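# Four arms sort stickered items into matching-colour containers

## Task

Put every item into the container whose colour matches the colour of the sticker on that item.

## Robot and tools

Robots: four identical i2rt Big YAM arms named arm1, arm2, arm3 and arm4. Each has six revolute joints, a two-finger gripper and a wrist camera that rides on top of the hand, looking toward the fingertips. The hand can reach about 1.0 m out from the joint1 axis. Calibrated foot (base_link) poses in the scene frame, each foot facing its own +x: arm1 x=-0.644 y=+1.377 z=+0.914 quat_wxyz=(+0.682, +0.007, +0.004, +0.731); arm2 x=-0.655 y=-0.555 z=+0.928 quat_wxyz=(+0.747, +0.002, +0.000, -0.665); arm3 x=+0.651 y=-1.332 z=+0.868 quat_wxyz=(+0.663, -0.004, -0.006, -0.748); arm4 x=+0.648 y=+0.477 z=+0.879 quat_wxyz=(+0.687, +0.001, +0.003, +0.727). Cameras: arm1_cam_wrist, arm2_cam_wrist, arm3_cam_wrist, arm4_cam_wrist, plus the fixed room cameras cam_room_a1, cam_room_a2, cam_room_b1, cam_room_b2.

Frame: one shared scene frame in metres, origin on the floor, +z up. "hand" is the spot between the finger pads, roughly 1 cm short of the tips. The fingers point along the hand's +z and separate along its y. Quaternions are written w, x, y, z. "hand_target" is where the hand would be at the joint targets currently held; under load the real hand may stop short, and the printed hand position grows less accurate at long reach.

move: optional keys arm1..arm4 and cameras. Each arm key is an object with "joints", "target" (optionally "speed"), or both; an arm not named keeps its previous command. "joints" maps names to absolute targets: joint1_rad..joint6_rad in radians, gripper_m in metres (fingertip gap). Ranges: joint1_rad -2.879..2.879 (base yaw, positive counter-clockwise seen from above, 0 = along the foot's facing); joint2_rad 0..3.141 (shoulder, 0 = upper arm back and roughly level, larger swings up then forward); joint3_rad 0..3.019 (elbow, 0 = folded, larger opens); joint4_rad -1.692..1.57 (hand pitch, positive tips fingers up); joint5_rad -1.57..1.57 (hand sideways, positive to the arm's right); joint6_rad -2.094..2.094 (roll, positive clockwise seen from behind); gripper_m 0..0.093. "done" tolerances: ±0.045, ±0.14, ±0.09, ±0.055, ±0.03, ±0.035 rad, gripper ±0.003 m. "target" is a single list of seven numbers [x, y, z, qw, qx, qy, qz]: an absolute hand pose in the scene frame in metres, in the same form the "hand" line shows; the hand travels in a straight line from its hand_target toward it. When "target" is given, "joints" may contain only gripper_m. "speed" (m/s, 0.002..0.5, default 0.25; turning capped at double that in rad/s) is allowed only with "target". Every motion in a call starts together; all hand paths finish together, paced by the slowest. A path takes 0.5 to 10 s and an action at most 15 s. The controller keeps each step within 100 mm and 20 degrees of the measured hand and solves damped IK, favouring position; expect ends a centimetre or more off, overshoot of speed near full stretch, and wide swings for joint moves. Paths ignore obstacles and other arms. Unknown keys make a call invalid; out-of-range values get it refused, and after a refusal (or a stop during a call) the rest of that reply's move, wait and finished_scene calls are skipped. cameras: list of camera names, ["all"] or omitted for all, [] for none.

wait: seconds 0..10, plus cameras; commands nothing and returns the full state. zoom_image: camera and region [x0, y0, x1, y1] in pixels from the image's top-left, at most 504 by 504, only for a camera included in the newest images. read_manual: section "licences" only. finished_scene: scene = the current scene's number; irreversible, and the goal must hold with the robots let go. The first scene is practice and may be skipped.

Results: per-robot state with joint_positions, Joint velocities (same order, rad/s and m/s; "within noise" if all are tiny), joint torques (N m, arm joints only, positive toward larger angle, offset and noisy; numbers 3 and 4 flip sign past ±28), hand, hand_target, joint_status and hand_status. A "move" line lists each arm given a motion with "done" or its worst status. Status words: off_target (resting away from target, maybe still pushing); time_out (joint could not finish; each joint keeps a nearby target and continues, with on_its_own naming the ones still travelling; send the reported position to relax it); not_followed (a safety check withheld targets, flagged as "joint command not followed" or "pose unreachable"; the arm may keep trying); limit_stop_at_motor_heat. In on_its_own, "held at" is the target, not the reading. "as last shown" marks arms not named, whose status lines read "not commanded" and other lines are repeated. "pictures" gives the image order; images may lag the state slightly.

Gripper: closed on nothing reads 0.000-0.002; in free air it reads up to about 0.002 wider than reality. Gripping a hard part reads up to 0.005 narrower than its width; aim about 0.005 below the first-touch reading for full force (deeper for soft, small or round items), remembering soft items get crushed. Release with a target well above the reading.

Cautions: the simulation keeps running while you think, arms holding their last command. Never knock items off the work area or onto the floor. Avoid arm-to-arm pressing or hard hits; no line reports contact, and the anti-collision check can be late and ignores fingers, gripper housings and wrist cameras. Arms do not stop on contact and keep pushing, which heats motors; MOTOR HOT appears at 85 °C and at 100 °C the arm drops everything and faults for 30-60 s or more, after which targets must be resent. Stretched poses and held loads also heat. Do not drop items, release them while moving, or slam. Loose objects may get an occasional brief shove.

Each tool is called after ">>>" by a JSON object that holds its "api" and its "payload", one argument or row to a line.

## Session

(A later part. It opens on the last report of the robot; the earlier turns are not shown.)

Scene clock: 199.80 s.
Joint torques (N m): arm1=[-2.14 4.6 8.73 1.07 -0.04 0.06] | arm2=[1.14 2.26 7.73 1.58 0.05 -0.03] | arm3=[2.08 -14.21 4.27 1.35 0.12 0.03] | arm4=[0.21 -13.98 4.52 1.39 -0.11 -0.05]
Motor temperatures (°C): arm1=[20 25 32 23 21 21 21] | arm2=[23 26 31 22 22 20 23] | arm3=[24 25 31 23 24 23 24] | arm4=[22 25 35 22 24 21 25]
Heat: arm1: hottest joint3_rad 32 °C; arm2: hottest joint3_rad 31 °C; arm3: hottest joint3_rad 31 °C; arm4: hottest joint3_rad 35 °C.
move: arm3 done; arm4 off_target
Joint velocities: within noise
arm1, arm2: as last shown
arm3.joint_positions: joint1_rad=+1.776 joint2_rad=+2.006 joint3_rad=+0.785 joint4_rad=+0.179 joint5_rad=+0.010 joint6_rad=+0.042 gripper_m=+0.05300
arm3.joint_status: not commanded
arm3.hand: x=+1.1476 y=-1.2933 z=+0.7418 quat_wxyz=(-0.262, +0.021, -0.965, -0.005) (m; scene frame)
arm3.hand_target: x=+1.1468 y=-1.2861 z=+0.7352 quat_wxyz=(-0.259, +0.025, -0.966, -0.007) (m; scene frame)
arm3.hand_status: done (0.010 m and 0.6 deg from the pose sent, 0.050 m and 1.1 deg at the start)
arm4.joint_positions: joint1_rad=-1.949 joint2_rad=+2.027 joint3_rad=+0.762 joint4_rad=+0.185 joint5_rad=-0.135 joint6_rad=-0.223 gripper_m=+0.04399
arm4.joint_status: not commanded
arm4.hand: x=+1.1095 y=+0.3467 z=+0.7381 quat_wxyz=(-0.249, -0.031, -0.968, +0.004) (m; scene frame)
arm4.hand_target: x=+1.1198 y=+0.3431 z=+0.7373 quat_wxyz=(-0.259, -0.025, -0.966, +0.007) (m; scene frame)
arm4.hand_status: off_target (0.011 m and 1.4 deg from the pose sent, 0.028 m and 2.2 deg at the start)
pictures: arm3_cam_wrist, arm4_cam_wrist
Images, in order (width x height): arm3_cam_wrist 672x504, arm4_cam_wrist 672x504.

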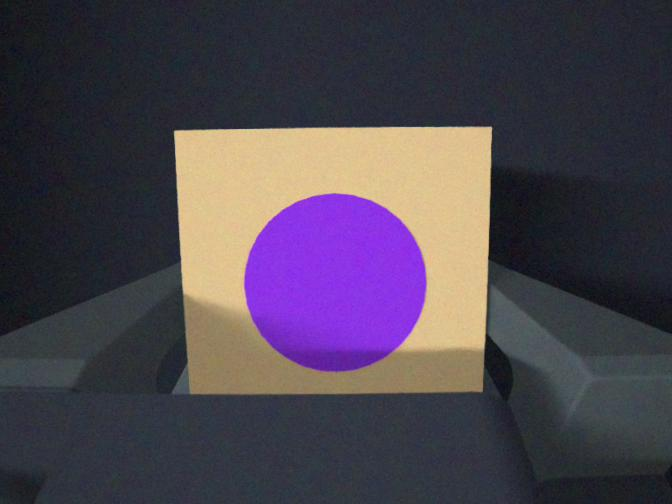

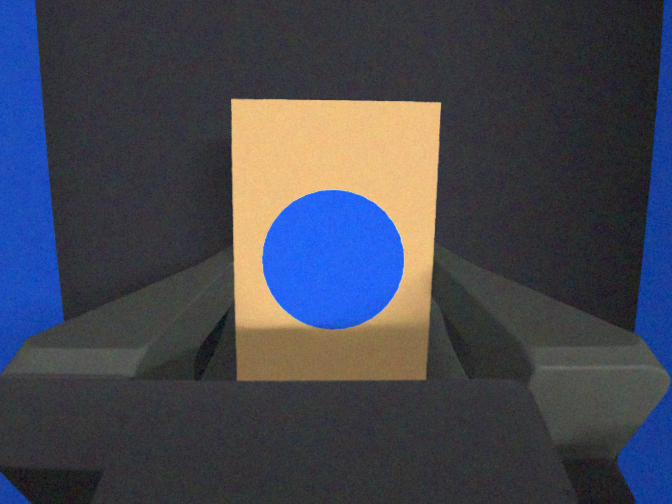

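>>> {"api": "move", "payload": {
  "arm3": {"joints":{"gripper_m":0.09}},
  "arm4": {"target":[1.118,0.343,0.721,-0.2587,-0.0253,-0.9656,0.0068],"speed":0.1},
  "cameras": ["arm4_cam_wrist","arm3_cam_wrist"]
}}

>>> {"api": "move", "payload": {
  "arm3": {"target":[1.147,-1.286,0.92,-0.2587,0.0253,-0.9656,-0.0068],"speed":0.25},
  "arm4": {"joints":{"gripper_m":0.09}},
  "cameras": ["arm4_cam_wrist","arm3_cam_wrist"]
}}

>>> {"api": "move", "payload": {
  "arm4": {"target":[1.118,0.343,0.92,-0.2587,-0.0253,-0.9656,0.0068],"speed":0.35},
  "cameras": ["arm4_cam_wrist","arm3_cam_wrist"]
}}

Scene clock: 205.13 s.
Joint torques (N m): arm1=[-2.49 4.19 8.77 1.06 -0.05 0.04] | arm2=[1.32 2.32 7.75 1.61 0.05 -0.03] | arm3=[2.2 -14.27 4.23 1.32 0.09 0] | arm4=[0.91 -12.34 4.14 1.2 -0.13 -0.1]
Motor temperatures (°C): arm1=[20 25 32 23 21 21 21] | arm2=[23 26 30 22 22 20 23] | arm3=[24 25 30 23 24 23 24] | arm4=[22 25 35 22 24 21 26]
Heat: arm1: hottest joint3_rad 32 °C; arm2: hottest joint3_rad 30 °C; arm3: hottest joint3_rad 30 °C; arm4: hottest joint3_rad 35 °C.
move: arm3 done; arm4 off_target
Joint velocities: within noise
arm1, arm2: as last shown
arm3.joint_positions: joint1_rad=+1.776 joint2_rad=+2.006 joint3_rad=+0.785 joint4_rad=+0.179 joint5_rad=+0.011 joint6_rad=+0.044 gripper_m=+0.08995
arm3.joint_status: all done
arm3.hand: x=+1.1475 y=-1.2935 z=+0.7416 quat_wxyz=(-0.261, +0.020, -0.965, -0.005) (m; scene frame)
arm3.hand_target: x=+1.1469 y=-1.2862 z=+0.7352 quat_wxyz=(-0.259, +0.025, -0.966, -0.007) (m; scene frame)
arm3.hand_status: not commanded
arm4.joint_positions: joint1_rad=-1.949 joint2_rad=+2.043 joint3_rad=+0.769 joint4_rad=+0.235 joint5_rad=-0.136 joint6_rad=-0.224 gripper_m=+0.04399
arm4.joint_status: not commanded
arm4.hand: x=+1.1193 y=+0.3435 z=+0.7384 quat_wxyz=(-0.268, -0.029, -0.963, +0.009) (m; scene frame)
arm4.hand_target: x=+1.1173 y=+0.3432 z=+0.7216 quat_wxyz=(-0.259, -0.025, -0.966, +0.007) (m; scene frame)
arm4.hand_status: off_target (0.017 m and 1.2 deg from the pose sent, 0.019 m and 1.4 deg at the start)
pictures: arm3_cam_wrist, arm4_cam_wrist
Images, in order (width x height): arm3_cam_wrist 672x504, arm4_cam_wrist 672x504.

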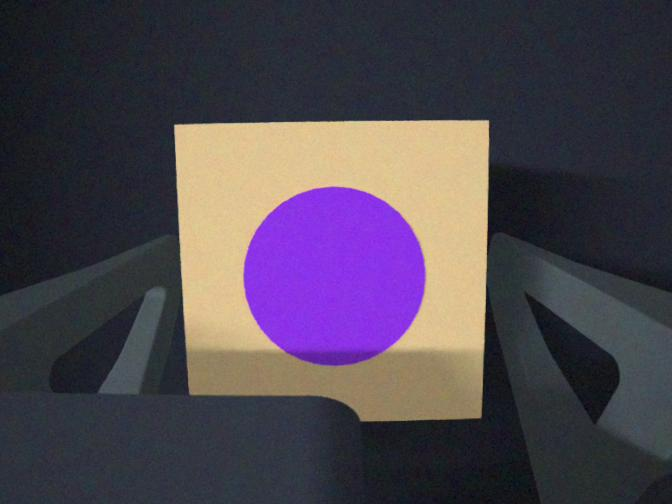

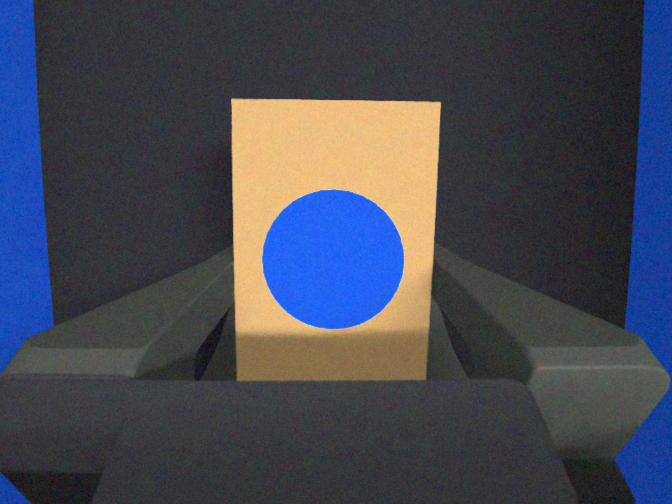

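Scene clock: 206.60 s.
Joint torques (N m): arm1=[-1.9 5.36 8.79 1.14 -0.08 0.04] | arm2=[1.2 2.26 7.72 1.59 0.05 -0.03] | arm3=[1.96 -12.92 10.03 0.62 -0.04 -0.05] | arm4=[0.5 -12.57 3.89 0.88 0.11 -0.03]
Motor temperatures (°C): arm1=[20 25 32 23 21 21 21] | arm2=[23 26 30 22 22 20 23] | arm3=[24 25 30 23 24 23 24] | arm4=[22 25 34 22 24 21 25]
Heat: arm1: hottest joint3_rad 32 °C; arm2: hottest joint3_rad 30 °C; arm3: hottest joint3_rad 30 °C; arm4: hottest joint3_rad 34 °C.
move: arm3 off_target; arm4 done
Joint velocities: within noise
arm1, arm2: as last shown
arm3.joint_positions: joint1_rad=+1.776 joint2_rad=+1.547 joint3_rad=+0.818 joint4_rad=-0.344 joint5_rad=+0.011 joint6_rad=+0.044 gripper_m=+0.08996
arm3.joint_status: not commanded
arm3.hand: x=+1.1322 y=-1.2925 z=+0.9077 quat_wxyz=(-0.247, +0.020, -0.969, -0.004) (m; scene frame)
arm3.hand_target: x=+1.1464 y=-1.2861 z=+0.9203 quat_wxyz=(-0.259, +0.025, -0.966, -0.007) (m; scene frame)
arm3.hand_status: off_target (0.020 m and 1.6 deg from the pose sent, 0.179 m and 0.7 deg at the start)
arm4.joint_positions: joint1_rad=-1.948 joint2_rad=+2.050 joint3_rad=+0.772 joint4_rad=+0.241 joint5_rad=-0.142 joint6_rad=-0.228 gripper_m=+0.08991
arm4.joint_status: all done
arm4.hand: x=+1.1209 y=+0.3448 z=+0.7364 quat_wxyz=(-0.269, -0.025, -0.963, +0.007) (m; scene frame)
arm4.hand_target: x=+1.1174 y=+0.3432 z=+0.7216 quat_wxyz=(-0.259, -0.025, -0.966, +0.007) (m; scene frame)
arm4.hand_status: not commanded
pictures: arm3_cam_wrist, arm4_cam_wrist
Images, in order (width x height): arm3_cam_wrist 672x504, arm4_cam_wrist 672x504.

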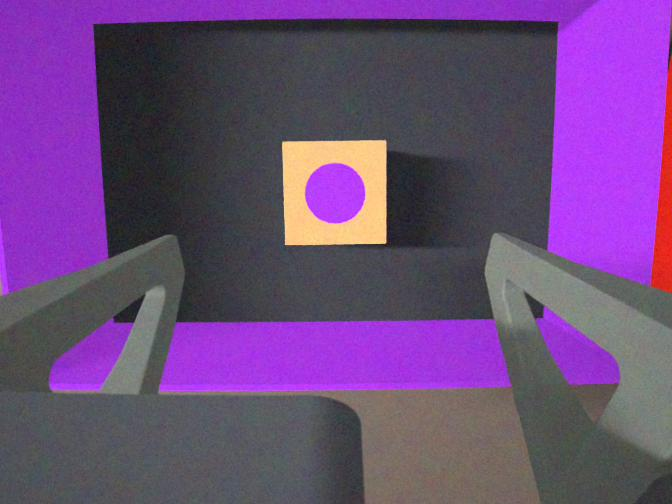

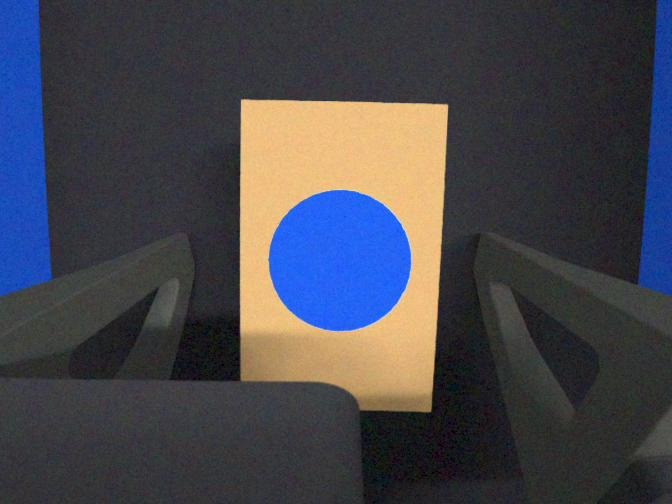

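Scene clock: 207.87 s.
Joint torques (N m): arm1=[-1.67 4.31 8.7 1.16 -0.07 0.04] | arm2=[1.26 2.26 7.71 1.61 0.04 -0.03] | arm3=[1.73 -12.86 10.1 0.66 -0.04 -0.05] | arm4=[-0.09 -11.28 8.64 0.44 0.06 -0.04]
Motor temperatures (°C): arm1=[20 25 32 23 21 21 21] | arm2=[23 26 30 22 22 20 23] | arm3=[24 25 30 23 24 23 24] | arm4=[22 25 34 22 24 21 25]
Heat: arm1: hottest joint3_rad 32 °C; arm2: hottest joint3_rad 30 °C; arm3: hottest joint3_rad 30 °C; arm4: hottest joint3_rad 34 °C.
move: arm4 off_target
Joint velocities: within noise
arm1, arm2, arm3: as last shown
arm4.joint_positions: joint1_rad=-1.948 joint2_rad=+1.541 joint3_rad=+0.799 joint4_rad=-0.320 joint5_rad=-0.141 joint6_rad=-0.229 gripper_m=+0.08992
arm4.joint_status: not commanded
arm4.hand: x=+1.1100 y=+0.3493 z=+0.9169 quat_wxyz=(-0.258, -0.026, -0.966, +0.004) (m; scene frame)
arm4.hand_target: x=+1.1177 y=+0.3430 z=+0.9200 quat_wxyz=(-0.259, -0.025, -0.966, +0.007) (m; scene frame)
arm4.hand_status: off_target (0.011 m and 0.3 deg from the pose sent, 0.184 m and 1.3 deg at the start)
pictures: arm3_cam_wrist, arm4_cam_wrist
Images, in order (width x height): arm3_cam_wrist 672x504, arm4_cam_wrist 672x504.

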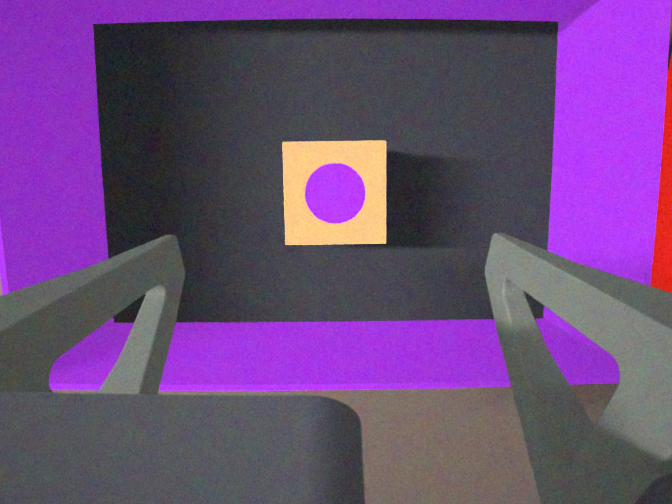

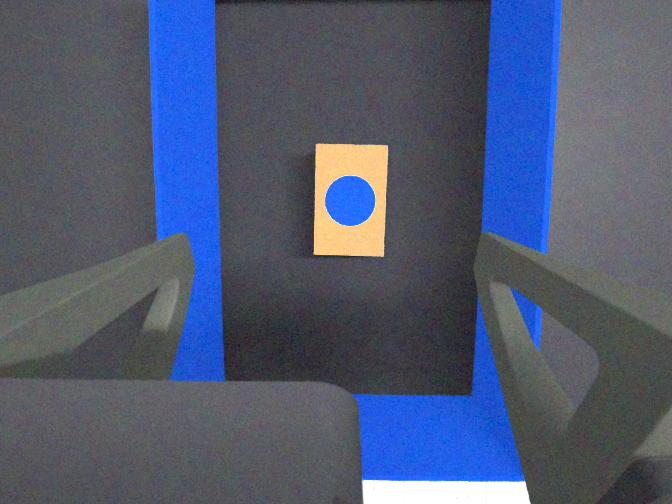

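>>> {"api": "finished_scene", "payload": {
  "scene": 2
}}

The scene is finished: the task was done.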